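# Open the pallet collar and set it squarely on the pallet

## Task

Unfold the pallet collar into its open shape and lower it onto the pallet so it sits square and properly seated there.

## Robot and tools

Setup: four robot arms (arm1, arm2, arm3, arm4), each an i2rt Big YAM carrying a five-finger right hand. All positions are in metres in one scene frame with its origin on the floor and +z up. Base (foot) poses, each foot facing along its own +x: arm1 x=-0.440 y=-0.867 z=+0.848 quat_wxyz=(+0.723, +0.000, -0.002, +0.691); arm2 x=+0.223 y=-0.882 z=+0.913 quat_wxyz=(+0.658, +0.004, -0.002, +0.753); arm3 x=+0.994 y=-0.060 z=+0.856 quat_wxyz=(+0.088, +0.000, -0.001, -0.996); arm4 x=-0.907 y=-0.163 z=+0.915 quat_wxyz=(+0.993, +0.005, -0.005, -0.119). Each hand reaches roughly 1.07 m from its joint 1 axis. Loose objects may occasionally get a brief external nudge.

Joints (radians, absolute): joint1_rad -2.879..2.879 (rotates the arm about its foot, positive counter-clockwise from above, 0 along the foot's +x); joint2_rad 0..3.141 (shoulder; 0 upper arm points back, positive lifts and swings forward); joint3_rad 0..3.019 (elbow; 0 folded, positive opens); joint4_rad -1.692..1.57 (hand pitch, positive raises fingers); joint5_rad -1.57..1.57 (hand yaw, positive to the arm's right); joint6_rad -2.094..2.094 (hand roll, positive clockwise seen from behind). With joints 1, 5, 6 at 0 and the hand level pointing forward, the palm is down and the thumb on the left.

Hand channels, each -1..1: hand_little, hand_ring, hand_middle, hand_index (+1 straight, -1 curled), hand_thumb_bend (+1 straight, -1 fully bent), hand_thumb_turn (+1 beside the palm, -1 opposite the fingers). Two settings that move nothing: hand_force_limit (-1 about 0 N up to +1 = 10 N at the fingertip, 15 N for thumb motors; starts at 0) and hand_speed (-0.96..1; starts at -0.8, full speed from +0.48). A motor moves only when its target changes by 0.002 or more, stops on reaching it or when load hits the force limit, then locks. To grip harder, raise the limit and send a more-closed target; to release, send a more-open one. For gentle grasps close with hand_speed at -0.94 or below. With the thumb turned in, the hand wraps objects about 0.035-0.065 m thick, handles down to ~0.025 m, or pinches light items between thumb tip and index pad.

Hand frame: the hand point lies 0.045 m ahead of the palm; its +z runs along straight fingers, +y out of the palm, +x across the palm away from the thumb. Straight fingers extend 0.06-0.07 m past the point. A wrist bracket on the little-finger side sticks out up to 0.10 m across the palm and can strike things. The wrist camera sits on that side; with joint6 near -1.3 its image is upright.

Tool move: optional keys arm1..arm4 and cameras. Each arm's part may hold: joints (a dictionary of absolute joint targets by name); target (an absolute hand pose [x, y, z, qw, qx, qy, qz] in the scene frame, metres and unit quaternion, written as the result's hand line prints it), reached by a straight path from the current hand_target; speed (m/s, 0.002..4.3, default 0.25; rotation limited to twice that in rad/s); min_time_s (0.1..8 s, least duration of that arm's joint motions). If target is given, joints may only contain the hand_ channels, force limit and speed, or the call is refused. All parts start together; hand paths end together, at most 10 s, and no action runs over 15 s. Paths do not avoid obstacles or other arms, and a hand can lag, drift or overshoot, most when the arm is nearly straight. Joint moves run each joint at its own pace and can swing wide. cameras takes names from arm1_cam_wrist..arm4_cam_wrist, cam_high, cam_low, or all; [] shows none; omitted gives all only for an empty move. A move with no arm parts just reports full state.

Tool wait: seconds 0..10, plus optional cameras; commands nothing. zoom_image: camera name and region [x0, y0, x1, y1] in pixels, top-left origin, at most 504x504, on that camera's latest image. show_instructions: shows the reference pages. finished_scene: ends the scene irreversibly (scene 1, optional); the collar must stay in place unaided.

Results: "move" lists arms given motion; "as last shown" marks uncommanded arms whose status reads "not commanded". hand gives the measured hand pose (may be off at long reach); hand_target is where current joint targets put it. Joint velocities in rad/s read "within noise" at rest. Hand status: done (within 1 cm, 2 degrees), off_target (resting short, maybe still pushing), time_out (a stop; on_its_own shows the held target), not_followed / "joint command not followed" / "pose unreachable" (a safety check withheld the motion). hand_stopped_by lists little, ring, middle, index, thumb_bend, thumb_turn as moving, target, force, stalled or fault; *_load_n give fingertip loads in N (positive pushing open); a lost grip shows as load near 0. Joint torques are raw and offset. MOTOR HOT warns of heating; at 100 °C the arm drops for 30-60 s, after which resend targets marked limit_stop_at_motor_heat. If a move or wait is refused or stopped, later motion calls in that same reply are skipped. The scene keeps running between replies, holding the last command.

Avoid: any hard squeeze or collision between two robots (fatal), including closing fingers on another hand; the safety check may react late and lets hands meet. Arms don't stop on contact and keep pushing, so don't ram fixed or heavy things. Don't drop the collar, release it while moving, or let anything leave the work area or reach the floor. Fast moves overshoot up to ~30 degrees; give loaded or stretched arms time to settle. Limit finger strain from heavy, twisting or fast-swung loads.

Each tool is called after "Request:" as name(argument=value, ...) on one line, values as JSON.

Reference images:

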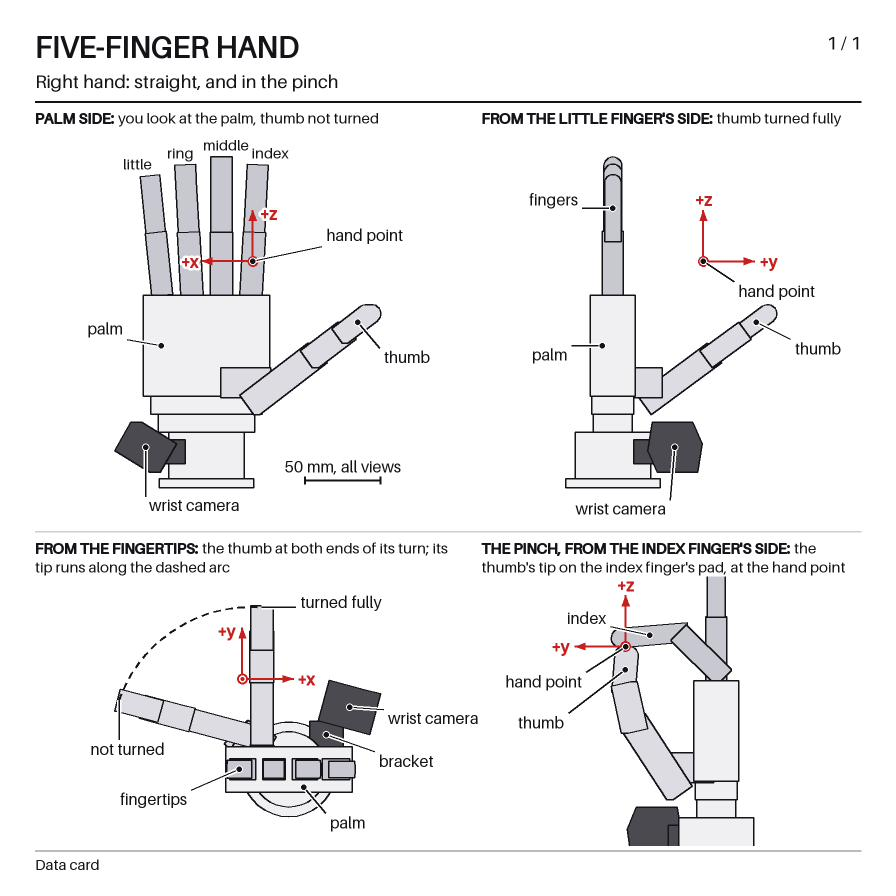

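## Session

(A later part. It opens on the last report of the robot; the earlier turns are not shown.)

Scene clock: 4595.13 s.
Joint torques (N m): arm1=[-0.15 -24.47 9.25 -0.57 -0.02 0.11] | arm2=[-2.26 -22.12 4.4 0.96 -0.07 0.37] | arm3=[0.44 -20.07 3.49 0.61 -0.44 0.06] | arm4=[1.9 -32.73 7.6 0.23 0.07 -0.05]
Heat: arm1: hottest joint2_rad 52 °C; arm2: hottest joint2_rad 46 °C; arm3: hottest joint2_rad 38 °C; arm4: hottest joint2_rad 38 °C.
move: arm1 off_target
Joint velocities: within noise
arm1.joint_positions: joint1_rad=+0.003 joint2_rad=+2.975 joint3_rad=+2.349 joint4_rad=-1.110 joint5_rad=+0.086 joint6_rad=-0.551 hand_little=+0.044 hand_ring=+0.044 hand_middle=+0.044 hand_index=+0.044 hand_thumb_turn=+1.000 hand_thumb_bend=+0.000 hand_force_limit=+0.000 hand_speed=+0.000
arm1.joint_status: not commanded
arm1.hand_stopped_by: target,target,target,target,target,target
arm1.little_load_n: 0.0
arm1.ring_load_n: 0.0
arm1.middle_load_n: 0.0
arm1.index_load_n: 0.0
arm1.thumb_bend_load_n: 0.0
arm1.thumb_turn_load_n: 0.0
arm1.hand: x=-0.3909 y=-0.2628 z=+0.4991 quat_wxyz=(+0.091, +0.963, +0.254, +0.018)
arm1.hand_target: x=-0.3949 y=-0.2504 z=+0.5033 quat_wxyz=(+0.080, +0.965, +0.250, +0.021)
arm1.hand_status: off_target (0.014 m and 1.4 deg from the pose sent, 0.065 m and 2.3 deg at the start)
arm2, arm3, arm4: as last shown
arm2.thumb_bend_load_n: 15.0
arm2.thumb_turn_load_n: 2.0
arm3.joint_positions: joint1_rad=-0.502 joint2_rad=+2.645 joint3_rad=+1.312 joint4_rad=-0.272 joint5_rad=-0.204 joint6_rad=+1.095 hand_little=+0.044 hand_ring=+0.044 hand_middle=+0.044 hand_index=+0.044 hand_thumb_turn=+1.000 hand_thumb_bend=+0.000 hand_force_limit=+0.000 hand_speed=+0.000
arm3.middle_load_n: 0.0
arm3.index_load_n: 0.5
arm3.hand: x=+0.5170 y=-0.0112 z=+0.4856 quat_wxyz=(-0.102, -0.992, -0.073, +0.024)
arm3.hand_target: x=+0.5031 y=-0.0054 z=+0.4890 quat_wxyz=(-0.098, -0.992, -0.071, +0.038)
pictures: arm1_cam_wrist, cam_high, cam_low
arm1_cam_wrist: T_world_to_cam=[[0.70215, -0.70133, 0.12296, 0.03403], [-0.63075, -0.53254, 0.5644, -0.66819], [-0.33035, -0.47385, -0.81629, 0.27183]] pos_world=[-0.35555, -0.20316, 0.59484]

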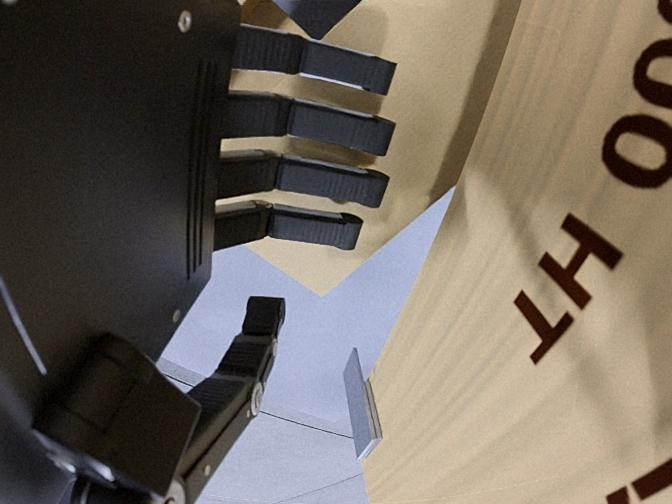

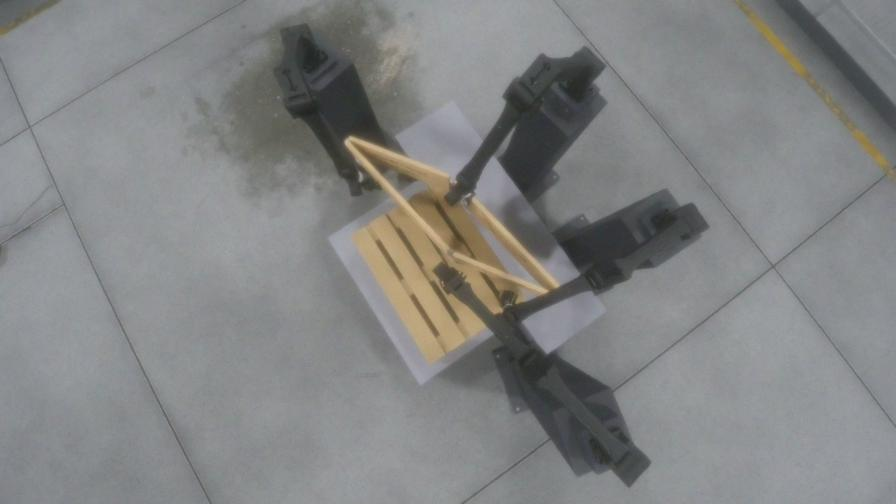

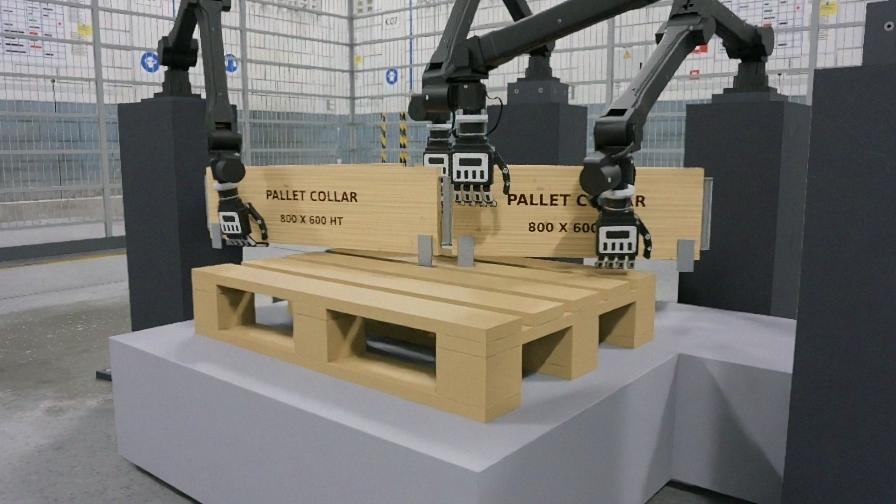

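Request:
move(arm4={"target": [-0.22, 0.06, 0.78, 0.019, 0.981, 0.191, 0.003], "speed": 0.15}, cameras=[])

Request:
move(arm1={"target": [-0.40, -0.275, 0.80, 0.0, 0.9659, 0.2588, 0.0], "speed": 0.12}, cameras=["cam_high"])

Scene clock: 4615.50 s.
Joint torques (N m): arm1=[0.38 -24.88 9.31 -0.51 0 0.09] | arm2=[-2.2 -22.12 4.45 0.87 -0.07 0.38] | arm3=[0.32 -19.66 3.38 0.72 -0.41 0.04] | arm4=[1.67 -32.15 6.37 -0.24 -0.01 -0.01]
Heat: arm1: hottest joint2_rad 51 °C; arm2: hottest joint2_rad 46 °C; arm3: hottest joint2_rad 38 °C; arm4: hottest joint2_rad 38 °C.
move: arm4 done
Joint velocities: within noise
arm1, arm2, arm3: as last shown
arm1.joint_positions: joint1_rad=+0.003 joint2_rad=+2.975 joint3_rad=+2.349 joint4_rad=-1.111 joint5_rad=+0.086 joint6_rad=-0.551 hand_little=+0.044 hand_ring=+0.044 hand_middle=+0.044 hand_index=+0.044 hand_thumb_turn=+1.000 hand_thumb_bend=+0.000 hand_force_limit=+0.000 hand_speed=+0.000
arm1.hand: x=-0.3909 y=-0.2629 z=+0.4992 quat_wxyz=(+0.091, +0.963, +0.254, +0.018)
arm2.thumb_bend_load_n: 15.5
arm2.thumb_turn_load_n: 2.5
arm4.joint_positions: joint1_rad=+0.649 joint2_rad=+2.681 joint3_rad=+2.378 joint4_rad=-1.259 joint5_rad=+0.044 joint6_rad=-1.556 hand_little=+0.044 hand_ring=+0.044 hand_middle=+0.044 hand_index=+0.044 hand_thumb_turn=+1.000 hand_thumb_bend=+0.000 hand_force_limit=+0.000 hand_speed=+0.000
arm4.joint_status: not commanded
arm4.hand_stopped_by: target,target,target,target,target,target
arm4.little_load_n: 0.0
arm4.ring_load_n: 0.0
arm4.middle_load_n: 0.0
arm4.index_load_n: 0.0
arm4.thumb_bend_load_n: 0.0
arm4.thumb_turn_load_n: 0.0
arm4.hand: x=-0.2120 y=+0.0645 z=+0.7827 quat_wxyz=(+0.017, +0.980, +0.196, +0.016)
arm4.hand_target: x=-0.2198 y=+0.0600 z=+0.7801 quat_wxyz=(+0.019, +0.981, +0.191, +0.003)
arm4.hand_status: done (0.010 m and 1.5 deg from the pose sent, 0.233 m and 1.3 deg at the start)

Scene clock: 4618.77 s.
Joint torques (N m): arm1=[-0.91 -25.35 7.42 -0.08 -0.06 -0.16] | arm2=[-2.32 -22.18 4.48 0.87 -0.06 0.38] | arm3=[0.15 -19.72 3.55 0.66 -0.43 0.09] | arm4=[1.73 -32.09 6.28 -0.29 -0.03 0.01]
Heat: arm1: hottest joint2_rad 51 °C; arm2: hottest joint2_rad 47 °C; arm3: hottest joint2_rad 38 °C; arm4: hottest joint2_rad 38 °C.
move: arm1 off_target
Joint velocities: within noise
arm1.joint_positions: joint1_rad=-0.002 joint2_rad=+2.286 joint3_rad=+1.820 joint4_rad=-1.131 joint5_rad=+0.002 joint6_rad=-0.566 hand_little=+0.044 hand_ring=+0.044 hand_middle=+0.044 hand_index=+0.044 hand_thumb_turn=+1.000 hand_thumb_bend=+0.000 hand_force_limit=+0.000 hand_speed=+0.000
arm1.joint_status: not commanded
arm1.hand_stopped_by: target,target,target,target,target,target
arm1.little_load_n: 0.0
arm1.ring_load_n: 0.0
arm1.middle_load_n: 0.0
arm1.index_load_n: 0.0
arm1.thumb_bend_load_n: 0.0
arm1.thumb_turn_load_n: 0.0
arm1.hand: x=-0.4053 y=-0.2801 z=+0.7830 quat_wxyz=(+0.012, +0.966, +0.257, -0.002)
arm1.hand_target: x=-0.4001 y=-0.2751 z=+0.7999 quat_wxyz=(+0.000, +0.966, +0.259, +0.000)
arm1.hand_status: off_target (0.018 m and 1.4 deg from the pose sent, 0.301 m and 10.7 deg at the start)
arm2, arm3, arm4: as last shown
arm2.thumb_bend_load_n: 15.0
arm2.thumb_turn_load_n: 3.0

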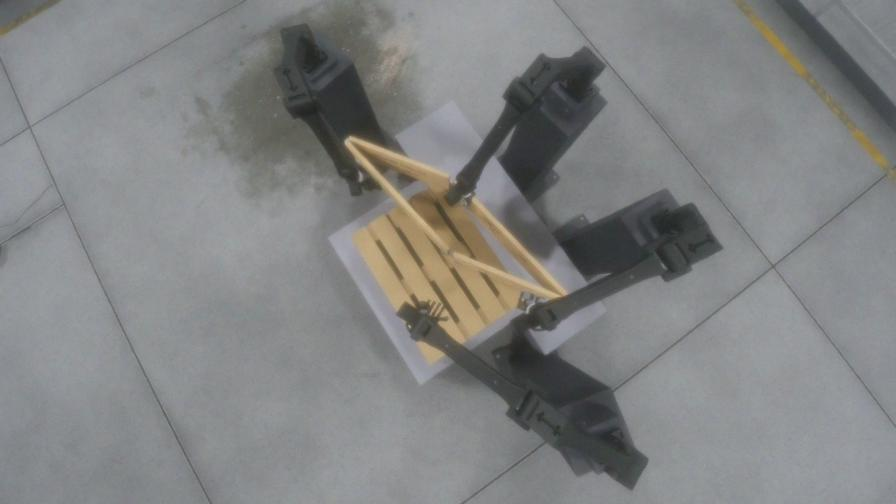

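Request:
move(arm1={"target": [-0.106, -0.360, 0.770, 0.0, 0.9975, 0.0706, 0.0], "speed": 0.12, "joints": {"hand_little": 1.0, "hand_ring": 1.0, "hand_middle": 1.0, "hand_index": 1.0, "hand_thumb_turn": -1.0, "hand_thumb_bend": 0.15, "hand_speed": 0.3}}, cameras=["arm1_cam_wrist", "cam_high"])

Scene clock: 4629.03 s.
Joint torques (N m): arm1=[-0.67 -22.36 10.25 -0.14 -0.02 -0.18] | arm2=[-2.08 -22.12 4.49 0.88 -0.05 0.36] | arm3=[0.03 -19.37 3.32 0.7 -0.4 0.07] | arm4=[1.79 -31.85 6.31 -0.28 -0.01 0.02]
Heat: arm1: hottest joint2_rad 51 °C; arm2: hottest joint2_rad 47 °C; arm3: hottest joint2_rad 38 °C; arm4: hottest joint2_rad 37 °C.
move: arm1 off_target
Joint velocities: within noise
arm1.joint_positions: joint1_rad=-0.513 joint2_rad=+2.319 joint3_rad=+1.823 joint4_rad=-1.104 joint5_rad=+0.001 joint6_rad=-0.685 hand_little=+1.000 hand_ring=+1.000 hand_middle=+1.000 hand_index=+1.000 hand_thumb_turn=-1.000 hand_thumb_bend=+0.150 hand_force_limit=+0.000 hand_speed=+0.300
arm1.joint_status: all done
arm1.hand_stopped_by: target,target,target,target,target,target
arm1.little_load_n: 0.0
arm1.ring_load_n: 0.5
arm1.middle_load_n: 0.0
arm1.index_load_n: 0.0
arm1.thumb_bend_load_n: 0.0
arm1.thumb_turn_load_n: 0.0
arm1.hand: x=-0.1139 y=-0.3732 z=+0.7639 quat_wxyz=(+0.011, +0.998, +0.064, -0.006)
arm1.hand_target: x=-0.1064 y=-0.3604 z=+0.7702 quat_wxyz=(+0.000, +0.998, +0.071, +0.000)
arm1.hand_status: off_target (0.017 m and 1.6 deg from the pose sent, 0.310 m and 21.7 deg at the start)
arm2, arm3, arm4: as last shown
arm2.thumb_turn_load_n: 2.5
arm3.middle_load_n: 0.5
arm4.thumb_bend_load_n: -0.5
arm1_cam_wrist: T_world_to_cam=[[0.38498, -0.92219, -0.03686, -0.26686], [-0.77211, -0.34369, 0.53453, -0.62444], [-0.5056, -0.17732, -0.84435, 0.63926]] pos_world=[-0.0562, -0.34735, 0.8637]

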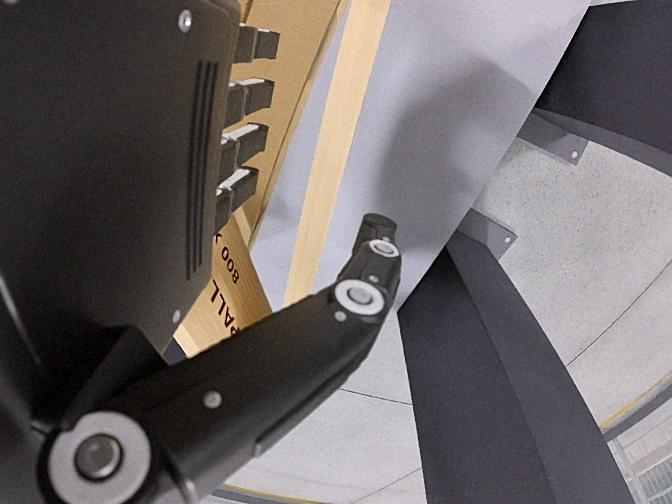

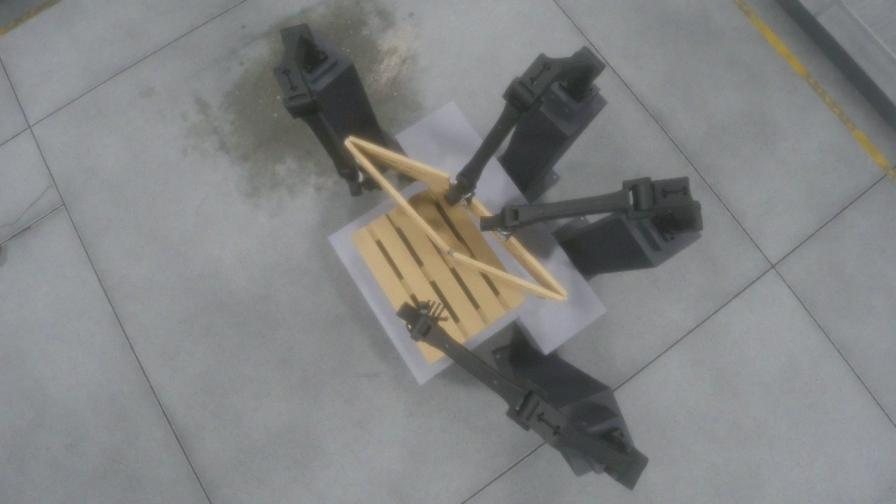

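Request:
move(arm1={"target": [-0.100, -0.376, 0.760, 0.0, 0.9975, 0.0706, 0.0], "speed": 0.08}, cameras=["arm1_cam_wrist"])

Scene clock: 4638.90 s.
Joint torques (N m): arm1=[-0.97 -23.24 7.31 0.47 0.01 -0.17] | arm2=[-2.02 -22.36 4.46 0.98 -0.07 0.37] | arm3=[-0.03 -19.49 3.29 0.59 -0.47 0.05] | arm4=[1.79 -32.09 6.3 -0.24 0.01 0.02]
Heat: arm1: hottest joint2_rad 51 °C; arm2: hottest joint2_rad 47 °C; arm3: hottest joint2_rad 38 °C; arm4: hottest joint2_rad 37 °C.
move: arm1 done
Joint velocities: within noise
arm1.joint_positions: joint1_rad=-0.525 joint2_rad=+2.319 joint3_rad=+1.810 joint4_rad=-1.079 joint5_rad=+0.001 joint6_rad=-0.706 hand_little=+1.000 hand_ring=+1.000 hand_middle=+1.000 hand_index=+1.000 hand_thumb_turn=-1.000 hand_thumb_bend=+0.150 hand_force_limit=+0.000 hand_speed=+0.300
arm1.joint_status: not commanded
arm1.hand_stopped_by: target,target,target,target,target,target
arm1.little_load_n: 0.5
arm1.ring_load_n: 0.0
arm1.middle_load_n: 0.0
arm1.index_load_n: 0.0
arm1.thumb_bend_load_n: 0.0
arm1.thumb_turn_load_n: 0.0
arm1.hand: x=-0.1064 y=-0.3773 z=+0.7585 quat_wxyz=(+0.006, +0.998, +0.068, -0.003)
arm1.hand_target: x=-0.1001 y=-0.3761 z=+0.7599 quat_wxyz=(+0.000, +0.998, +0.071, +0.000)
arm1.hand_status: done (0.007 m and 0.9 deg from the pose sent, 0.015 m and 1.6 deg at the start)
arm2.joint_positions: joint1_rad=-0.010 joint2_rad=+2.565 joint3_rad=+1.568 joint4_rad=-0.603 joint5_rad=+0.003 joint6_rad=-0.054 hand_little=+1.000 hand_ring=+1.000 hand_middle=+1.000 hand_index=+1.000 hand_thumb_turn=-1.000 hand_thumb_bend=-0.380 hand_force_limit=+0.900 hand_speed=-0.500
arm2.joint_status: not commanded
arm2.hand_stopped_by: target,target,target,target,force,target
arm2.little_load_n: 0.0
arm2.ring_load_n: 0.0
arm2.middle_load_n: 0.0
arm2.index_load_n: 0.0
arm2.thumb_bend_load_n: 15.0
arm2.thumb_turn_load_n: 2.5
arm2.hand: x=+0.1316 y=-0.3730 z=+0.6100 quat_wxyz=(+0.010, +0.996, +0.090, +0.000)
arm2.hand_target: x=+0.1311 y=-0.3660 z=+0.6169 quat_wxyz=(+0.000, +0.997, +0.073, +0.000)
arm2.hand_status: not commanded
arm3, arm4: as last shown
arm3.middle_load_n: 0.0
arm4.thumb_bend_load_n: 0.0
arm1_cam_wrist: T_world_to_cam=[[0.39296, -0.91853, -0.04346, -0.26654], [-0.7721, -0.35525, 0.52693, -0.61578], [-0.49944, -0.1735, -0.84879, 0.6433]] pos_world=[-0.04942, -0.35196, 0.85892]

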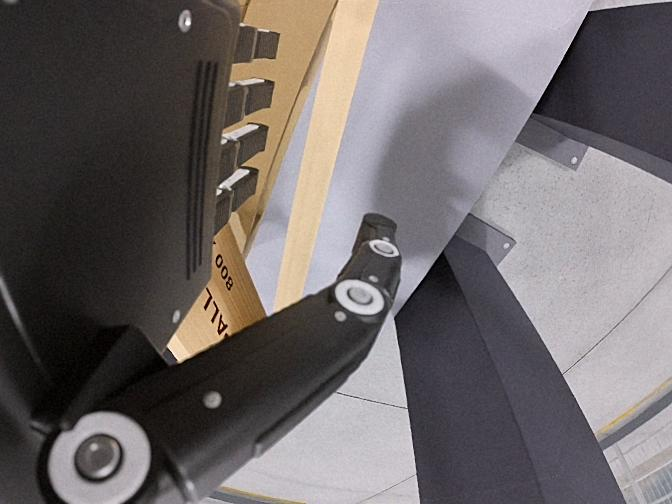

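Request:
move(arm1={"target": [-0.100, -0.372, 0.68, 0.0, 0.9975, 0.0706, 0.0], "speed": 0.06}, cameras=["arm1_cam_wrist"])

Scene clock: 4647.93 s.
Joint torques (N m): arm1=[-0.67 -22.83 7.75 0.31 0.03 -0.14] | arm2=[-1.9 -22.3 4.48 0.84 -0.08 0.37] | arm3=[0.09 -19.78 3.47 0.8 -0.43 0.13] | arm4=[1.61 -32.03 6.27 -0.25 -0.02 0.02]
Heat: arm1: hottest joint2_rad 51 °C; arm2: hottest joint2_rad 47 °C; arm3: hottest joint2_rad 37 °C; arm4: hottest joint2_rad 37 °C.
move: arm1 done
Joint velocities: within noise
arm1.joint_positions: joint1_rad=-0.525 joint2_rad=+2.439 joint3_rad=+1.807 joint4_rad=-0.959 joint5_rad=+0.001 joint6_rad=-0.706 hand_little=+1.000 hand_ring=+1.000 hand_middle=+1.000 hand_index=+1.000 hand_thumb_turn=-1.000 hand_thumb_bend=+0.150 hand_force_limit=+0.000 hand_speed=+0.300
arm1.joint_status: not commanded
arm1.hand_stopped_by: target,target,target,target,target,target
arm1.little_load_n: 0.0
arm1.ring_load_n: 0.0
arm1.middle_load_n: 0.0
arm1.index_load_n: 0.0
arm1.thumb_bend_load_n: 0.0
arm1.thumb_turn_load_n: 0.0
arm1.hand: x=-0.1065 y=-0.3778 z=+0.6804 quat_wxyz=(+0.008, +0.998, +0.068, -0.004)
arm1.hand_target: x=-0.1001 y=-0.3721 z=+0.6801 quat_wxyz=(+0.000, +0.998, +0.071, +0.000)
arm1.hand_status: done (0.009 m and 1.1 deg from the pose sent, 0.079 m and 0.9 deg at the start)
arm2, arm3, arm4: as last shown
arm4.thumb_turn_load_n: 0.5
arm1_cam_wrist: T_world_to_cam=[[0.39282, -0.91869, -0.04136, -0.27182], [-0.77103, -0.35352, 0.52966, -0.57605], [-0.50121, -0.17617, -0.8472, 0.57453]] pos_world=[-0.04941, -0.35215, 0.78061]

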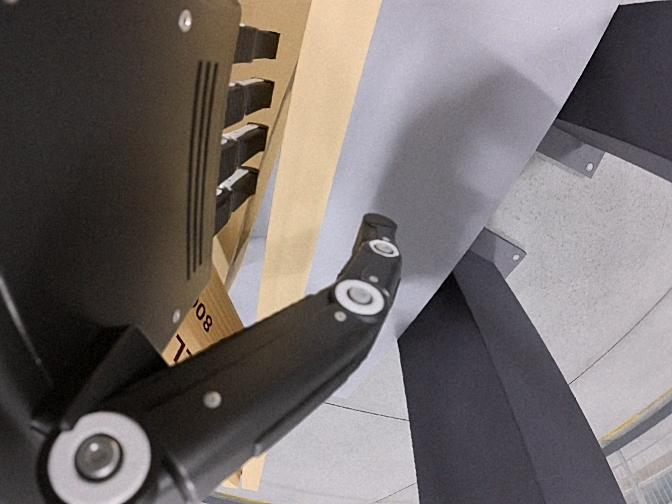

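Request:
move(arm1={"target": [-0.100, -0.372, 0.622, 0.0, 0.9975, 0.0706, 0.0], "speed": 0.06}, cameras=["arm1_cam_wrist"])

Scene clock: 4653.30 s.
Joint torques (N m): arm1=[-1.08 -22.71 8.85 0.39 0.01 -0.11] | arm2=[-2.02 -21.95 4.6 0.88 -0.07 0.36] | arm3=[0.85 -19.14 3.37 0.65 -0.43 0.08] | arm4=[1.85 -32.09 6.3 -0.28 -0.01 0.01]
Heat: arm1: hottest joint2_rad 51 °C; arm2: hottest joint2_rad 47 °C; arm3: hottest joint2_rad 37 °C; arm4: hottest joint2_rad 37 °C.
move: arm1 off_target
Joint velocities: within noise
arm1.joint_positions: joint1_rad=-0.525 joint2_rad=+2.539 joint3_rad=+1.811 joint4_rad=-0.883 joint5_rad=+0.001 joint6_rad=-0.706 hand_little=+1.000 hand_ring=+1.000 hand_middle=+1.000 hand_index=+1.000 hand_thumb_turn=-1.000 hand_thumb_bend=+0.150 hand_force_limit=+0.000 hand_speed=+0.300
arm1.joint_status: not commanded
arm1.hand_stopped_by: target,target,target,target,target,target
arm1.little_load_n: 0.0
arm1.ring_load_n: 0.0
arm1.middle_load_n: 0.0
arm1.index_load_n: 0.0
arm1.thumb_bend_load_n: 0.0
arm1.thumb_turn_load_n: 0.0
arm1.hand: x=-0.1121 y=-0.3865 z=+0.6193 quat_wxyz=(+0.015, +0.998, +0.068, -0.010)
arm1.hand_target: x=-0.1004 y=-0.3725 z=+0.6224 quat_wxyz=(+0.000, +0.998, +0.071, +0.000)
arm1.hand_status: off_target (0.019 m and 2.1 deg from the pose sent, 0.059 m and 1.1 deg at the start)
arm2, arm3, arm4: as last shown
arm3.thumb_turn_load_n: -0.5
arm4.thumb_turn_load_n: 0.0
arm1_cam_wrist: T_world_to_cam=[[0.3924, -0.91928, -0.03061, -0.28718], [-0.76551, -0.34485, 0.54321, -0.55545], [-0.50992, -0.18972, -0.83904, 0.50718]] pos_world=[-0.05389, -0.35932, 0.71848]

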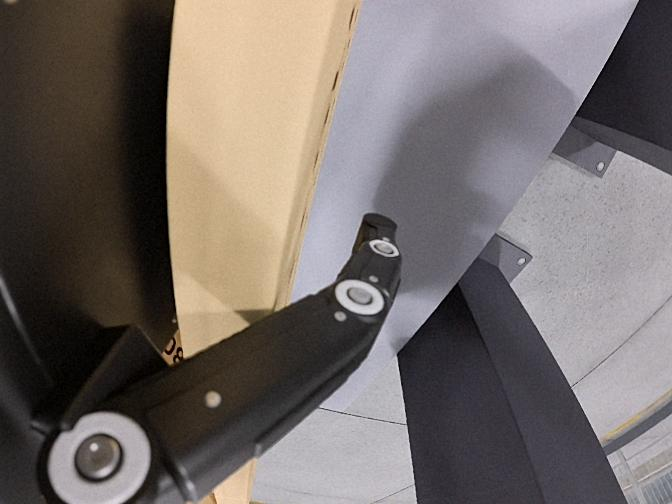

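Request:
move(arm1={"target": [-0.100, -0.372, 0.606, 0.0, 0.9975, 0.0706, 0.0], "speed": 0.06})

Request:
move(arm1={"joints": {"hand_thumb_bend": -0.8, "hand_speed": -0.5, "hand_force_limit": 0.9}}, cameras=["arm1_cam_wrist"])

Scene clock: 4657.57 s.
Joint torques (N m): arm1=[-0.44 -20.6 9.22 0.81 0 -0.12] | arm2=[-2.14 -22.01 4.48 0.87 -0.06 0.37] | arm3=[0.32 -19.25 3.34 0.68 -0.38 0.07] | arm4=[1.73 -32.15 6.3 -0.31 -0.02 0.02]
Heat: arm1: hottest joint2_rad 51 °C; arm2: hottest joint2_rad 47 °C; arm3: hottest joint2_rad 37 °C; arm4: hottest joint2_rad 37 °C.
move: arm1 off_target
Joint velocities: within noise
arm1.joint_positions: joint1_rad=-0.525 joint2_rad=+2.546 joint3_rad=+1.817 joint4_rad=-0.874 joint5_rad=+0.001 joint6_rad=-0.706 hand_little=+1.000 hand_ring=+1.000 hand_middle=+1.000 hand_index=+1.000 hand_thumb_turn=-1.000 hand_thumb_bend=+0.150 hand_force_limit=+0.000 hand_speed=+0.300
arm1.joint_status: not commanded
arm1.hand_stopped_by: target,target,target,target,target,target
arm1.little_load_n: 0.0
arm1.ring_load_n: 0.0
arm1.middle_load_n: 0.0
arm1.index_load_n: 0.0
arm1.thumb_bend_load_n: 0.5
arm1.thumb_turn_load_n: 1.5
arm1.hand: x=-0.1107 y=-0.3844 z=+0.6160 quat_wxyz=(+0.013, +0.998, +0.068, -0.008)
arm1.hand_target: x=-0.1004 y=-0.3726 z=+0.6066 quat_wxyz=(+0.000, +0.998, +0.071, +0.000)
arm1.hand_status: off_target (0.019 m and 1.7 deg from the pose sent, 0.023 m and 2.1 deg at the start)
arm2, arm4: as last shown
arm2.hand: x=+0.1316 y=-0.3730 z=+0.6100 quat_wxyz=(+0.010, +0.996, +0.089, +0.000)
arm3.joint_positions: joint1_rad=-0.502 joint2_rad=+2.645 joint3_rad=+1.312 joint4_rad=-0.271 joint5_rad=-0.205 joint6_rad=+1.095 hand_little=+0.044 hand_ring=+0.044 hand_middle=+0.044 hand_index=+0.044 hand_thumb_turn=+1.000 hand_thumb_bend=+0.000 hand_force_limit=+0.000 hand_speed=+0.000
arm3.joint_status: not commanded
arm3.hand_stopped_by: target,target,target,target,target,target
arm3.little_load_n: 0.5
arm3.ring_load_n: 0.0
arm3.middle_load_n: 0.0
arm3.index_load_n: 0.0
arm3.thumb_bend_load_n: 0.0
arm3.thumb_turn_load_n: 0.0
arm3.hand: x=+0.5166 y=-0.0112 z=+0.4857 quat_wxyz=(-0.102, -0.992, -0.073, +0.025)
arm3.hand_target: x=+0.5030 y=-0.0054 z=+0.4890 quat_wxyz=(-0.098, -0.992, -0.071, +0.038)
arm3.hand_status: not commanded
pictures: none

Scene clock: 4659.23 s.
Joint torques (N m): arm1=[-0.32 -20.66 9.24 1.43 -0.04 0.04] | arm2=[-2.26 -22.18 4.45 0.83 -0.06 0.35] | arm3=[0.26 -19.55 3.22 0.5 -0.36 0.07] | arm4=[1.73 -31.97 6.37 -0.27 -0.01 0.02]
Heat: arm1: hottest joint2_rad 51 °C; arm2: hottest joint2_rad 47 °C; arm3: hottest joint2_rad 37 °C; arm4: hottest joint2_rad 37 °C.
move: arm1 off_target
Joint velocities: within noise
arm1.joint_positions: joint1_rad=-0.529 joint2_rad=+2.546 joint3_rad=+1.817 joint4_rad=-0.890 joint5_rad=+0.002 joint6_rad=-0.720 hand_little=+1.000 hand_ring=+1.000 hand_middle=+1.000 hand_index=+1.000 hand_thumb_turn=-1.000 hand_thumb_bend=-0.431 hand_force_limit=+0.900 hand_speed=-0.500
arm1.joint_status: hand_thumb_bend off_target (ended at -0.431, target -0.800); the others done
arm1.hand_stopped_by: target,target,target,target,force,target
arm1.little_load_n: 0.0
arm1.ring_load_n: 0.0
arm1.middle_load_n: 0.0
arm1.index_load_n: 0.0
arm1.thumb_bend_load_n: 16.5
arm1.thumb_turn_load_n: 5.5
arm1.hand: x=-0.1098 y=-0.3897 z=+0.6172 quat_wxyz=(+0.019, +0.997, +0.073, -0.012)
arm1.hand_target: x=-0.1005 y=-0.3726 z=+0.6066 quat_wxyz=(+0.000, +0.997, +0.071, +0.000)
arm1.hand_status: not commanded
arm2, arm3, arm4: as last shown
arm2.joint_positions: joint1_rad=-0.010 joint2_rad=+2.565 joint3_rad=+1.568 joint4_rad=-0.602 joint5_rad=+0.003 joint6_rad=-0.053 hand_little=+1.000 hand_ring=+1.000 hand_middle=+1.000 hand_index=+1.000 hand_thumb_turn=-1.000 hand_thumb_bend=-0.380 hand_force_limit=+0.900 hand_speed=-0.500
arm2.thumb_turn_load_n: 2.0
arm2.hand: x=+0.1316 y=-0.3728 z=+0.6099 quat_wxyz=(+0.010, +0.996, +0.089, +0.000)
arm2.hand_target: x=+0.1311 y=-0.3661 z=+0.6169 quat_wxyz=(+0.000, +0.997, +0.073, +0.000)
arm1_cam_wrist: T_world_to_cam=[[0.40115, -0.91567, -0.02495, -0.29213], [-0.76001, -0.34791, 0.54894, -0.55773], [-0.51133, -0.20125, -0.83549, 0.4991]] pos_world=[-0.05149, -0.36109, 0.71587]

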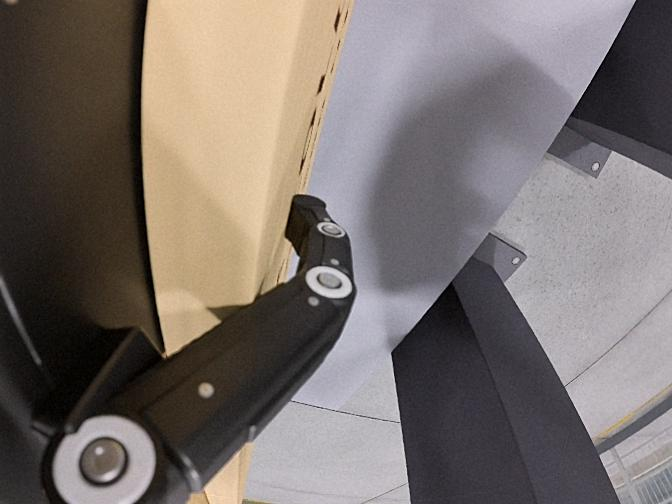

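Request:
move(arm4={"joints": {"joint1_rad": 0.066, "joint2_rad": 2.566, "joint3_rad": 2.140, "joint4_rad": -1.135, "joint5_rad": 0.0, "joint6_rad": 0.824, "hand_little": 1.0, "hand_ring": 1.0, "hand_middle": 1.0, "hand_index": 1.0, "hand_thumb_turn": -1.0, "hand_thumb_bend": 0.15, "hand_speed": 0.3}, "min_time_s": 5}, cameras=["arm4_cam_wrist", "cam_high"])

Scene clock: 4684.40 s.
Joint torques (N m): arm1=[-0.5 -21.3 9.17 1.39 -0.05 0.01] | arm2=[-2.32 -22.24 4.4 0.91 -0.07 0.36] | arm3=[-0.44 -20.19 3.23 0.92 -0.42 0.05] | arm4=[1.2 -31.62 5.89 0.77 -0.21 0.01]
Heat: arm1: hottest joint2_rad 49 °C; arm2: hottest joint2_rad 47 °C; arm3: hottest joint2_rad 37 °C; arm4: hottest joint2_rad 37 °C.
move: arm4 done
Joint velocities: within noise
arm1.joint_positions: joint1_rad=-0.529 joint2_rad=+2.546 joint3_rad=+1.817 joint4_rad=-0.890 joint5_rad=+0.002 joint6_rad=-0.720 hand_little=+1.000 hand_ring=+1.000 hand_middle=+1.000 hand_index=+1.000 hand_thumb_turn=-1.000 hand_thumb_bend=-0.431 hand_force_limit=+0.900 hand_speed=-0.500
arm1.joint_status: not commanded
arm1.hand_stopped_by: target,target,target,target,force,target
arm1.little_load_n: 0.0
arm1.ring_load_n: 0.0
arm1.middle_load_n: 0.0
arm1.index_load_n: 0.0
arm1.thumb_bend_load_n: 16.5
arm1.thumb_turn_load_n: 5.5
arm1.hand: x=-0.1098 y=-0.3897 z=+0.6172 quat_wxyz=(+0.019, +0.997, +0.073, -0.012)
arm1.hand_target: x=-0.1005 y=-0.3726 z=+0.6066 quat_wxyz=(+0.000, +0.997, +0.071, +0.000)
arm1.hand_status: not commanded
arm2, arm3: as last shown
arm2.thumb_turn_load_n: 2.5
arm3.little_load_n: 0.0
arm4.joint_positions: joint1_rad=+0.076 joint2_rad=+2.579 joint3_rad=+2.154 joint4_rad=-1.149 joint5_rad=+0.004 joint6_rad=+0.816 hand_little=+1.000 hand_ring=+1.000 hand_middle=+1.000 hand_index=+1.000 hand_thumb_turn=-1.000 hand_thumb_bend=+0.150 hand_force_limit=+0.000 hand_speed=+0.300
arm4.joint_status: all done
arm4.hand_stopped_by: target,target,target,target,target,target
arm4.little_load_n: 0.0
arm4.ring_load_n: 0.0
arm4.middle_load_n: 0.0
arm4.index_load_n: 0.0
arm4.thumb_bend_load_n: 0.0
arm4.thumb_turn_load_n: 0.0
arm4.hand: x=-0.1979 y=-0.2135 z=+0.7711 quat_wxyz=(-0.005, +0.291, -0.957, -0.002)
arm4.hand_target: x=-0.1967 y=-0.2200 z=+0.7751 quat_wxyz=(-0.011, +0.283, -0.959, -0.001)
arm4.hand_status: not commanded
led back after a hold (arm4 arm): the arm was led back toward your command in small steps, so it may still be short of it.
joint command not followed: on one or more control steps a check withheld the commanded joint targets of the arm4 arm, and it was not sent them on those steps.
cause: the commanded joint targets, or the way to them, would bring a part of the robot too close to another arm (the arm1 arm, along the way the arms are being sent, or toward where that arm still pushes).
arm4_cam_wrist: T_world_to_cam=[[-0.77725, 0.62913, 0.00925, -0.03068], [0.55139, 0.67398, 0.49166, -0.12469], [0.30308, 0.38724, -0.87074, 0.92777]] pos_world=[-0.23629, -0.25593, 0.86943]

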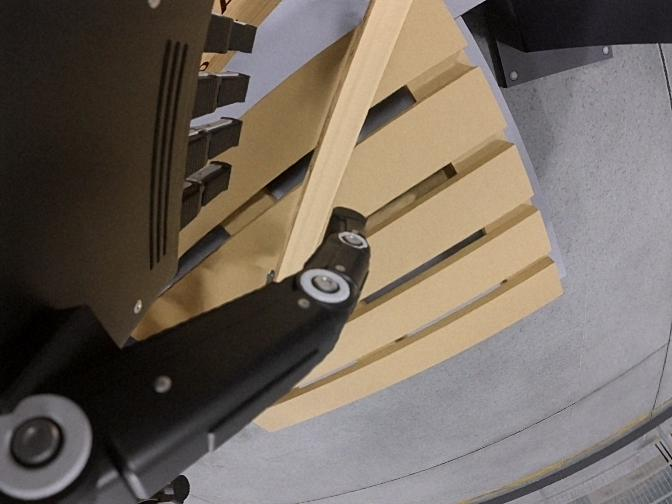

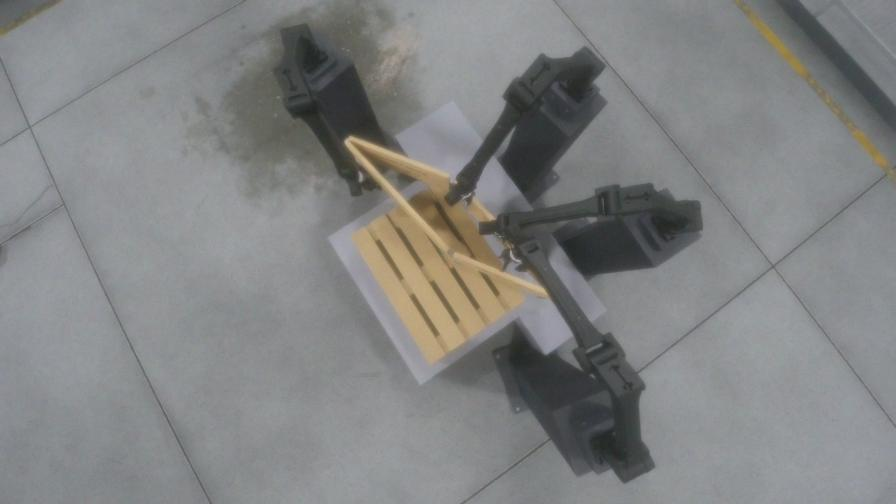

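Request:
move(arm4={"target": [-0.270, -0.225, 0.760, 0.0, 0.284, -0.9588, 0.0], "speed": 0.08}, cameras=["arm4_cam_wrist"])

Request:
zoom_image(camera="arm4_cam_wrist", region=[150, 0, 450, 300])

Scene clock: 4694.13 s.
Joint torques (N m): arm1=[-0.44 -21.13 9.14 1.35 -0.04 0.02] | arm2=[-2.2 -22.24 4.51 0.92 -0.07 0.35] | arm3=[0.62 -19.66 3.47 0.64 -0.37 0.07] | arm4=[2.26 -30.56 6.99 0.12 -0.05 -0.06]
Heat: arm1: hottest joint2_rad 49 °C; arm2: hottest joint2_rad 47 °C; arm3: hottest joint2_rad 37 °C; arm4: hottest joint2_rad 37 °C.
move: arm4 not_followed
Joint velocities: within noise
arm1.joint_positions: joint1_rad=-0.529 joint2_rad=+2.546 joint3_rad=+1.817 joint4_rad=-0.890 joint5_rad=+0.002 joint6_rad=-0.720 hand_little=+1.000 hand_ring=+1.000 hand_middle=+1.000 hand_index=+1.000 hand_thumb_turn=-1.000 hand_thumb_bend=-0.431 hand_force_limit=+0.900 hand_speed=-0.500
arm1.joint_status: not commanded
arm1.hand_stopped_by: target,target,target,target,force,target
arm1.little_load_n: 0.0
arm1.ring_load_n: 0.0
arm1.middle_load_n: 0.0
arm1.index_load_n: 0.0
arm1.thumb_bend_load_n: 16.0
arm1.thumb_turn_load_n: 5.0
arm1.hand: x=-0.1098 y=-0.3897 z=+0.6172 quat_wxyz=(+0.019, +0.997, +0.073, -0.012)
arm1.hand_target: x=-0.1005 y=-0.3726 z=+0.6066 quat_wxyz=(+0.000, +0.997, +0.071, +0.000)
arm1.hand_status: not commanded
arm2, arm3: as last shown
arm2.middle_load_n: -0.5
arm2.thumb_turn_load_n: 2.0
arm3.middle_load_n: 0.5
arm3.index_load_n: 0.5
arm4.joint_positions: joint1_rad=+0.076 joint2_rad=+2.579 joint3_rad=+2.154 joint4_rad=-1.149 joint5_rad=+0.004 joint6_rad=+0.817 hand_little=+1.000 hand_ring=+1.000 hand_middle=+1.000 hand_index=+1.000 hand_thumb_turn=-1.000 hand_thumb_bend=+0.150 hand_force_limit=+0.000 hand_speed=+0.300
arm4.joint_status: not commanded
arm4.hand_stopped_by: target,target,target,target,target,target
arm4.little_load_n: 0.0
arm4.ring_load_n: 0.0
arm4.middle_load_n: 0.0
arm4.index_load_n: 0.0
arm4.thumb_bend_load_n: 0.0
arm4.thumb_turn_load_n: 0.0
arm4.hand: x=-0.1979 y=-0.2135 z=+0.7711 quat_wxyz=(-0.005, +0.291, -0.957, -0.002)
arm4.hand_target: x=-0.1979 y=-0.2135 z=+0.7711 quat_wxyz=(-0.005, +0.291, -0.957, -0.002)
arm4.hand_status: not_followed (0.074 m and 1.0 deg from the pose sent, 0.074 m and 1.0 deg at the start)
pose unreachable (arm4 arm): on one or more control steps of this call this arm could not follow its commanded pose, so it was not sent that pose on those steps. On the call's last step it was still not sent that pose. It may still have moved: this result reports where it is.
cause: moving toward the commanded pose would bring a part of the arm too close to another arm (the arm1 arm, where that arm stood when this arm was held).
arm4_cam_wrist: T_world_to_cam=[[-0.77701, 0.62943, 0.0093, -0.03059], [0.55167, 0.67375, 0.49164, -0.12466], [0.30319, 0.38714, -0.87075, 0.92778]] pos_world=[-0.23629, -0.25594, 0.86943]

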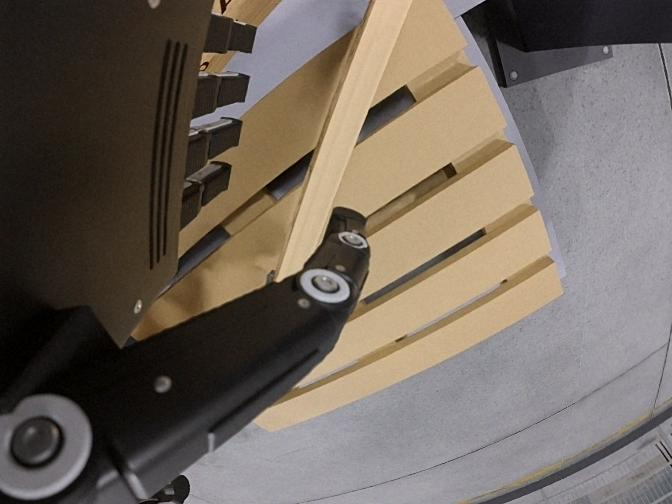

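Scaled by 1.680 from the camera's image (finer frame: 960x720).

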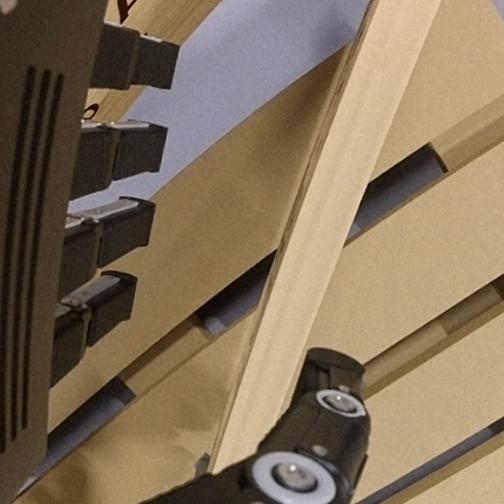

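Request:
move(arm4={"target": [-0.250, -0.175, 0.790, 0.0, 0.284, -0.9588, 0.0], "speed": 0.08}, cameras=[])

Request:
move(arm4={"target": [-0.278, -0.215, 0.760, 0.0, 0.284, -0.9588, 0.0], "speed": 0.08}, cameras=["arm4_cam_wrist"])

Scene clock: 4706.50 s.
Joint torques (N m): arm1=[-0.15 -20.95 9.28 1.4 -0.04 0.02] | arm2=[-2.14 -22.24 4.51 0.85 -0.06 0.36] | arm3=[-0.15 -19.55 3.47 0.5 -0.41 0.09] | arm4=[2.96 -29.04 5.44 0.61 0.13 0.01]
Heat: arm1: hottest joint2_rad 49 °C; arm2: hottest joint2_rad 47 °C; arm3: hottest joint2_rad 37 °C; arm4: hottest joint2_rad 38 °C.
move: arm4 done
Joint velocities: within noise
arm1, arm2, arm3: as last shown
arm2.middle_load_n: 0.0
arm2.thumb_turn_load_n: 2.5
arm3.middle_load_n: 0.0
arm3.index_load_n: 0.0
arm4.joint_positions: joint1_rad=+0.116 joint2_rad=+2.404 joint3_rad=+1.853 joint4_rad=-1.040 joint5_rad=+0.007 joint6_rad=+0.870 hand_little=+1.000 hand_ring=+1.000 hand_middle=+1.000 hand_index=+1.000 hand_thumb_turn=-1.000 hand_thumb_bend=+0.150 hand_force_limit=+0.000 hand_speed=+0.300
arm4.joint_status: not commanded
arm4.hand_stopped_by: target,target,target,target,target,target
arm4.little_load_n: 0.0
arm4.ring_load_n: 0.0
arm4.middle_load_n: 0.0
arm4.index_load_n: 0.0
arm4.thumb_bend_load_n: 0.0
arm4.thumb_turn_load_n: 0.0
arm4.hand: x=-0.2505 y=-0.1782 z=+0.7880 quat_wxyz=(+0.004, +0.285, -0.959, -0.004)
arm4.hand_target: x=-0.2500 y=-0.1751 z=+0.7901 quat_wxyz=(+0.000, +0.284, -0.959, +0.000)
arm4.hand_status: done (0.004 m and 0.7 deg from the pose sent, 0.067 m and 1.0 deg at the start)

Scene clock: 4707.90 s.
Joint torques (N m): arm1=[-0.26 -21.07 9.24 1.43 -0.07 -0.01] | arm2=[-1.96 -22.12 4.44 0.87 -0.08 0.34] | arm3=[-0.32 -19.96 3.43 0.58 -0.34 0.1] | arm4=[1.79 -28.4 4.94 0.62 0.08 -0.11]
Heat: arm1: hottest joint2_rad 48 °C; arm2: hottest joint2_rad 47 °C; arm3: hottest joint2_rad 37 °C; arm4: hottest joint2_rad 38 °C.
move: arm4 done
Joint velocities: within noise
arm1, arm3: as last shown
arm1.thumb_turn_load_n: 5.5
arm2.joint_positions: joint1_rad=-0.010 joint2_rad=+2.565 joint3_rad=+1.568 joint4_rad=-0.602 joint5_rad=+0.003 joint6_rad=-0.053 hand_little=+1.000 hand_ring=+1.000 hand_middle=+1.000 hand_index=+1.000 hand_thumb_turn=-1.000 hand_thumb_bend=-0.380 hand_force_limit=+0.900 hand_speed=-0.500
arm2.joint_status: not commanded
arm2.hand_stopped_by: target,target,target,target,force,target
arm2.little_load_n: 0.0
arm2.ring_load_n: 0.0
arm2.middle_load_n: -0.5
arm2.index_load_n: 0.0
arm2.thumb_bend_load_n: 15.0
arm2.thumb_turn_load_n: 2.5
arm2.hand: x=+0.1316 y=-0.3728 z=+0.6099 quat_wxyz=(+0.010, +0.996, +0.089, +0.000)
arm2.hand_target: x=+0.1311 y=-0.3661 z=+0.6169 quat_wxyz=(+0.000, +0.997, +0.073, +0.000)
arm2.hand_status: not commanded
arm4.joint_positions: joint1_rad=+0.057 joint2_rad=+2.401 joint3_rad=+1.752 joint4_rad=-0.942 joint5_rad=+0.009 joint6_rad=+0.819 hand_little=+1.000 hand_ring=+1.000 hand_middle=+1.000 hand_index=+1.000 hand_thumb_turn=-1.000 hand_thumb_bend=+0.150 hand_force_limit=+0.000 hand_speed=+0.300
arm4.joint_status: not commanded
arm4.hand_stopped_by: target,target,target,target,target,target
arm4.little_load_n: 0.0
arm4.ring_load_n: 0.0
arm4.middle_load_n: 0.0
arm4.index_load_n: 0.0
arm4.thumb_bend_load_n: 0.0
arm4.thumb_turn_load_n: 0.0
arm4.hand: x=-0.2774 y=-0.2136 z=+0.7575 quat_wxyz=(+0.005, +0.281, -0.960, -0.004)
arm4.hand_target: x=-0.2779 y=-0.2150 z=+0.7600 quat_wxyz=(+0.000, +0.284, -0.959, +0.000)
arm4.hand_status: done (0.003 m and 0.8 deg from the pose sent, 0.054 m and 0.7 deg at the start)
arm4_cam_wrist: T_world_to_cam=[[-0.76319, 0.64578, 0.02243, -0.09471], [0.57491, 0.66278, 0.47979, -0.06089], [0.29497, 0.37907, -0.8771, 0.94092]] pos_world=[-0.31482, -0.25515, 0.85662]

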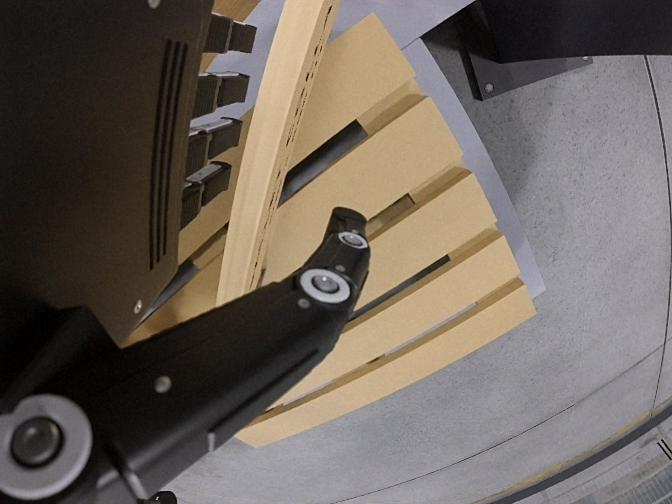

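Request:
move(arm4={"target": [-0.272, -0.2235, 0.740, 0.0, 0.284, -0.9588, 0.0], "speed": 0.08}, cameras=[])

Request:
move(arm4={"target": [-0.272, -0.2235, 0.680, 0.0, 0.284, -0.9588, 0.0], "speed": 0.06}, cameras=["arm4_cam_wrist"])

Scene clock: 4715.60 s.
Joint torques (N m): arm1=[0.09 -21.01 9.24 1.37 -0.05 0.05] | arm2=[-2.26 -22.12 4.4 0.81 -0.1 0.37] | arm3=[0.21 -18.96 3.34 0.59 -0.37 0.1] | arm4=[1.26 -24.41 7.87 0.64 0.07 -0.12]
Heat: arm1: hottest joint2_rad 48 °C; arm2: hottest joint2_rad 47 °C; arm3: hottest joint2_rad 37 °C; arm4: hottest joint2_rad 38 °C.
move: arm4 off_target
Joint velocities: within noise
arm1, arm2, arm3: as last shown
arm1.thumb_bend_load_n: 16.5
arm2.middle_load_n: 0.0
arm4.joint_positions: joint1_rad=+0.054 joint2_rad=+2.407 joint3_rad=+1.752 joint4_rad=-0.928 joint5_rad=+0.009 joint6_rad=+0.807 hand_little=+1.000 hand_ring=+1.000 hand_middle=+1.000 hand_index=+1.000 hand_thumb_turn=-1.000 hand_thumb_bend=+0.150 hand_force_limit=+0.000 hand_speed=+0.300
arm4.joint_status: not commanded
arm4.hand_stopped_by: target,target,target,target,target,target
arm4.little_load_n: 0.0
arm4.ring_load_n: 0.0
arm4.middle_load_n: 0.0
arm4.index_load_n: 0.0
arm4.thumb_bend_load_n: 0.0
arm4.thumb_turn_load_n: 0.0
arm4.hand: x=-0.2766 y=-0.2159 z=+0.7532 quat_wxyz=(+0.001, +0.285, -0.959, -0.002)
arm4.hand_target: x=-0.2725 y=-0.2233 z=+0.7402 quat_wxyz=(+0.000, +0.284, -0.959, +0.000)
arm4.hand_status: off_target (0.016 m and 0.3 deg from the pose sent, 0.021 m and 0.8 deg at the start)

Scene clock: 4717.17 s.
Joint torques (N m): arm1=[-0.38 -20.72 9.25 1.47 -0.09 0.06] | arm2=[-2.43 -22.3 4.44 0.85 -0.08 0.36] | arm3=[0.62 -19.55 3.21 0.44 -0.37 0.04] | arm4=[1.55 -24.53 8.57 0.42 0.01 -0.13]
Heat: arm1: hottest joint2_rad 48 °C; arm2: hottest joint2_rad 47 °C; arm3: hottest joint2_rad 37 °C; arm4: hottest joint2_rad 38 °C.
move: arm4 off_target
Joint velocities: within noise
arm1, arm2, arm3: as last shown
arm2.thumb_turn_load_n: 2.0
arm4.joint_positions: joint1_rad=+0.049 joint2_rad=+2.512 joint3_rad=+1.767 joint4_rad=-0.844 joint5_rad=+0.010 joint6_rad=+0.807 hand_little=+1.000 hand_ring=+1.000 hand_middle=+1.000 hand_index=+1.000 hand_thumb_turn=-1.000 hand_thumb_bend=+0.150 hand_force_limit=+0.000 hand_speed=+0.300
arm4.joint_status: not commanded
arm4.hand_stopped_by: target,target,target,target,target,target
arm4.little_load_n: 0.0
arm4.ring_load_n: 0.0
arm4.middle_load_n: 0.0
arm4.index_load_n: 0.0
arm4.thumb_bend_load_n: 0.0
arm4.thumb_turn_load_n: 0.0
arm4.hand: x=-0.2802 y=-0.2177 z=+0.6920 quat_wxyz=(+0.004, +0.283, -0.959, -0.003)
arm4.hand_target: x=-0.2726 y=-0.2235 z=+0.6803 quat_wxyz=(+0.000, +0.284, -0.959, +0.000)
arm4.hand_status: off_target (0.016 m and 0.6 deg from the pose sent, 0.074 m and 0.3 deg at the start)
arm4_cam_wrist: T_world_to_cam=[[-0.76596, 0.64257, 0.0204, -0.09283], [0.57133, 0.6658, 0.4799, -0.02559], [0.29478, 0.37924, -0.87709, 0.88583]] pos_world=[-0.31761, -0.25925, 0.79112]

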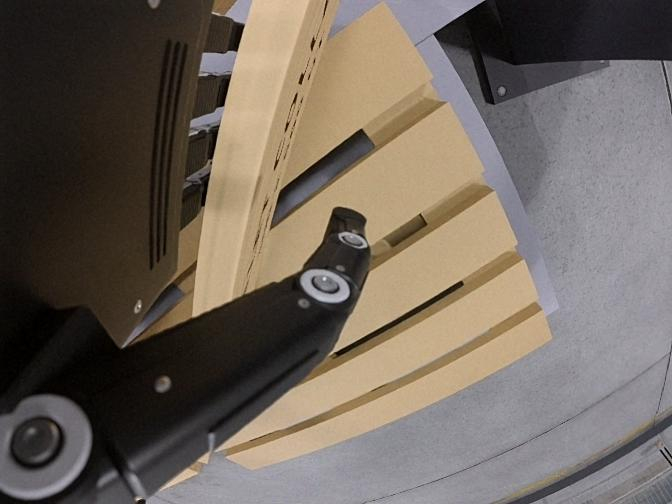

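Request:
move(arm4={"target": [-0.264, -0.236, 0.682, 0.0, 0.284, -0.9588, 0.0], "speed": 0.06}, cameras=["arm4_cam_wrist"])

Scene clock: 4721.93 s.
Joint torques (N m): arm1=[-0.26 -21.01 9.22 1.5 -0.05 0.02] | arm2=[-2.26 -22.12 4.44 0.8 -0.07 0.35] | arm3=[-0.03 -19.66 3.43 0.54 -0.38 0.09] | arm4=[1.26 -25.11 8.9 -0.29 0.01 -0.13]
Heat: arm1: hottest joint2_rad 48 °C; arm2: hottest joint2_rad 47 °C; arm3: hottest joint2_rad 37 °C; arm4: hottest joint2_rad 37 °C.
move: arm4 off_target
Joint velocities: within noise
arm1, arm2: as last shown
arm1.thumb_bend_load_n: 16.0
arm1.thumb_turn_load_n: 5.0
arm3.joint_positions: joint1_rad=-0.502 joint2_rad=+2.645 joint3_rad=+1.312 joint4_rad=-0.271 joint5_rad=-0.205 joint6_rad=+1.095 hand_little=+0.044 hand_ring=+0.044 hand_middle=+0.044 hand_index=+0.044 hand_thumb_turn=+1.000 hand_thumb_bend=+0.000 hand_force_limit=+0.000 hand_speed=+0.000
arm3.joint_status: not commanded
arm3.hand_stopped_by: target,target,target,target,target,target
arm3.little_load_n: 0.0
arm3.ring_load_n: 0.0
arm3.middle_load_n: 0.5
arm3.index_load_n: 0.5
arm3.thumb_bend_load_n: 0.0
arm3.thumb_turn_load_n: 0.0
arm3.hand: x=+0.5166 y=-0.0112 z=+0.4857 quat_wxyz=(-0.102, -0.992, -0.073, +0.025)
arm3.hand_target: x=+0.5030 y=-0.0054 z=+0.4890 quat_wxyz=(-0.098, -0.992, -0.071, +0.038)
arm3.hand_status: not commanded
arm4.joint_positions: joint1_rad=+0.034 joint2_rad=+2.532 joint3_rad=+1.813 joint4_rad=-0.851 joint5_rad=+0.010 joint6_rad=+0.790 hand_little=+1.000 hand_ring=+1.000 hand_middle=+1.000 hand_index=+1.000 hand_thumb_turn=-1.000 hand_thumb_bend=+0.150 hand_force_limit=+0.000 hand_speed=+0.300
arm4.joint_status: not commanded
arm4.hand_stopped_by: target,target,target,target,target,target
arm4.little_load_n: 0.0
arm4.ring_load_n: 0.0
arm4.middle_load_n: 0.0
arm4.index_load_n: 0.0
arm4.thumb_bend_load_n: 0.0
arm4.thumb_turn_load_n: 0.0
arm4.hand: x=-0.2677 y=-0.2301 z=+0.6918 quat_wxyz=(-0.004, +0.284, -0.959, +0.002)
arm4.hand_target: x=-0.2644 y=-0.2360 z=+0.6822 quat_wxyz=(-0.001, +0.284, -0.959, +0.000)
arm4.hand_status: off_target (0.012 m and 0.5 deg from the pose sent, 0.026 m and 0.6 deg at the start)
arm4_cam_wrist: T_world_to_cam=[[-0.76731, 0.64126, 0.0042, -0.06473], [0.56135, 0.6685, 0.48785, -0.03195], [0.31003, 0.37669, -0.87292, 0.88723]] pos_world=[-0.30681, -0.27135, 0.79034]

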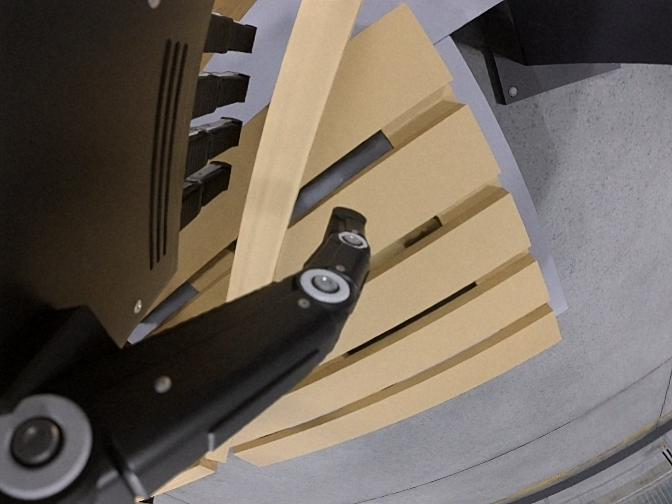

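Request:
move(arm4={"target": [-0.270, -0.229, 0.630, 0.0, 0.284, -0.9588, 0.0], "speed": 0.05}, cameras=["arm4_cam_wrist"])

Scene clock: 4726.87 s.
Joint torques (N m): arm1=[-0.26 -20.42 9.26 1.44 -0.06 0.06] | arm2=[-2.26 -22.07 4.41 0.88 -0.06 0.36] | arm3=[0.21 -19.55 3.43 0.72 -0.37 0.05] | arm4=[1.96 -25.29 8.38 0.57 -0.02 -0.04]
Heat: arm1: hottest joint2_rad 48 °C; arm2: hottest joint2_rad 47 °C; arm3: hottest joint2_rad 37 °C; arm4: hottest joint2_rad 37 °C.
move: arm4 off_target
Joint velocities: within noise
arm1, arm2, arm3: as last shown
arm1.thumb_bend_load_n: 16.5
arm1.thumb_turn_load_n: 5.5
arm2.hand: x=+0.1315 y=-0.3728 z=+0.6099 quat_wxyz=(+0.010, +0.996, +0.089, +0.000)
arm3.ring_load_n: 0.5
arm3.middle_load_n: 0.0
arm4.joint_positions: joint1_rad=+0.034 joint2_rad=+2.619 joint3_rad=+1.826 joint4_rad=-0.802 joint5_rad=+0.011 joint6_rad=+0.791 hand_little=+1.000 hand_ring=+1.000 hand_middle=+1.000 hand_index=+1.000 hand_thumb_turn=-1.000 hand_thumb_bend=+0.150 hand_force_limit=+0.000 hand_speed=+0.300
arm4.joint_status: not commanded
arm4.hand_stopped_by: target,target,target,target,target,target
arm4.little_load_n: 0.0
arm4.ring_load_n: 0.0
arm4.middle_load_n: 0.0
arm4.index_load_n: 0.0
arm4.thumb_bend_load_n: 0.0
arm4.thumb_turn_load_n: 0.0
arm4.hand: x=-0.2798 y=-0.2272 z=+0.6411 quat_wxyz=(+0.007, +0.284, -0.959, -0.004)
arm4.hand_target: x=-0.2705 y=-0.2290 z=+0.6304 quat_wxyz=(+0.000, +0.284, -0.959, +0.000)
arm4.hand_status: off_target (0.015 m and 0.9 deg from the pose sent, 0.062 m and 0.5 deg at the start)
arm4_cam_wrist: T_world_to_cam=[[-0.76685, 0.64134, 0.02499, -0.0888], [0.5729, 0.66641, 0.47716, 0.00719], [0.28937, 0.38023, -0.87846, 0.84424]] pos_world=[-0.31651, -0.26885, 0.74042]

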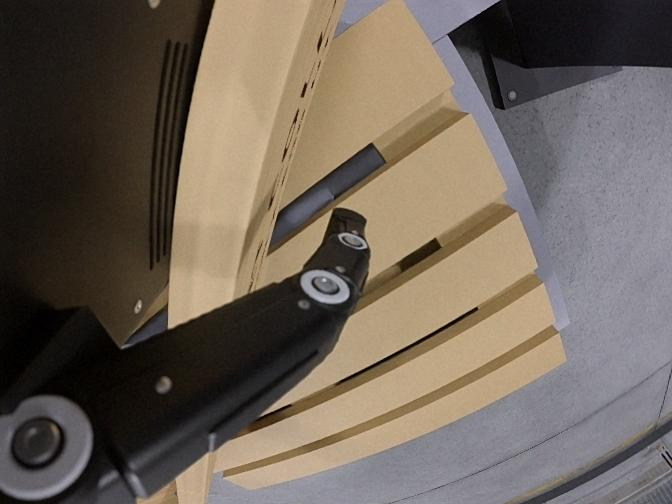

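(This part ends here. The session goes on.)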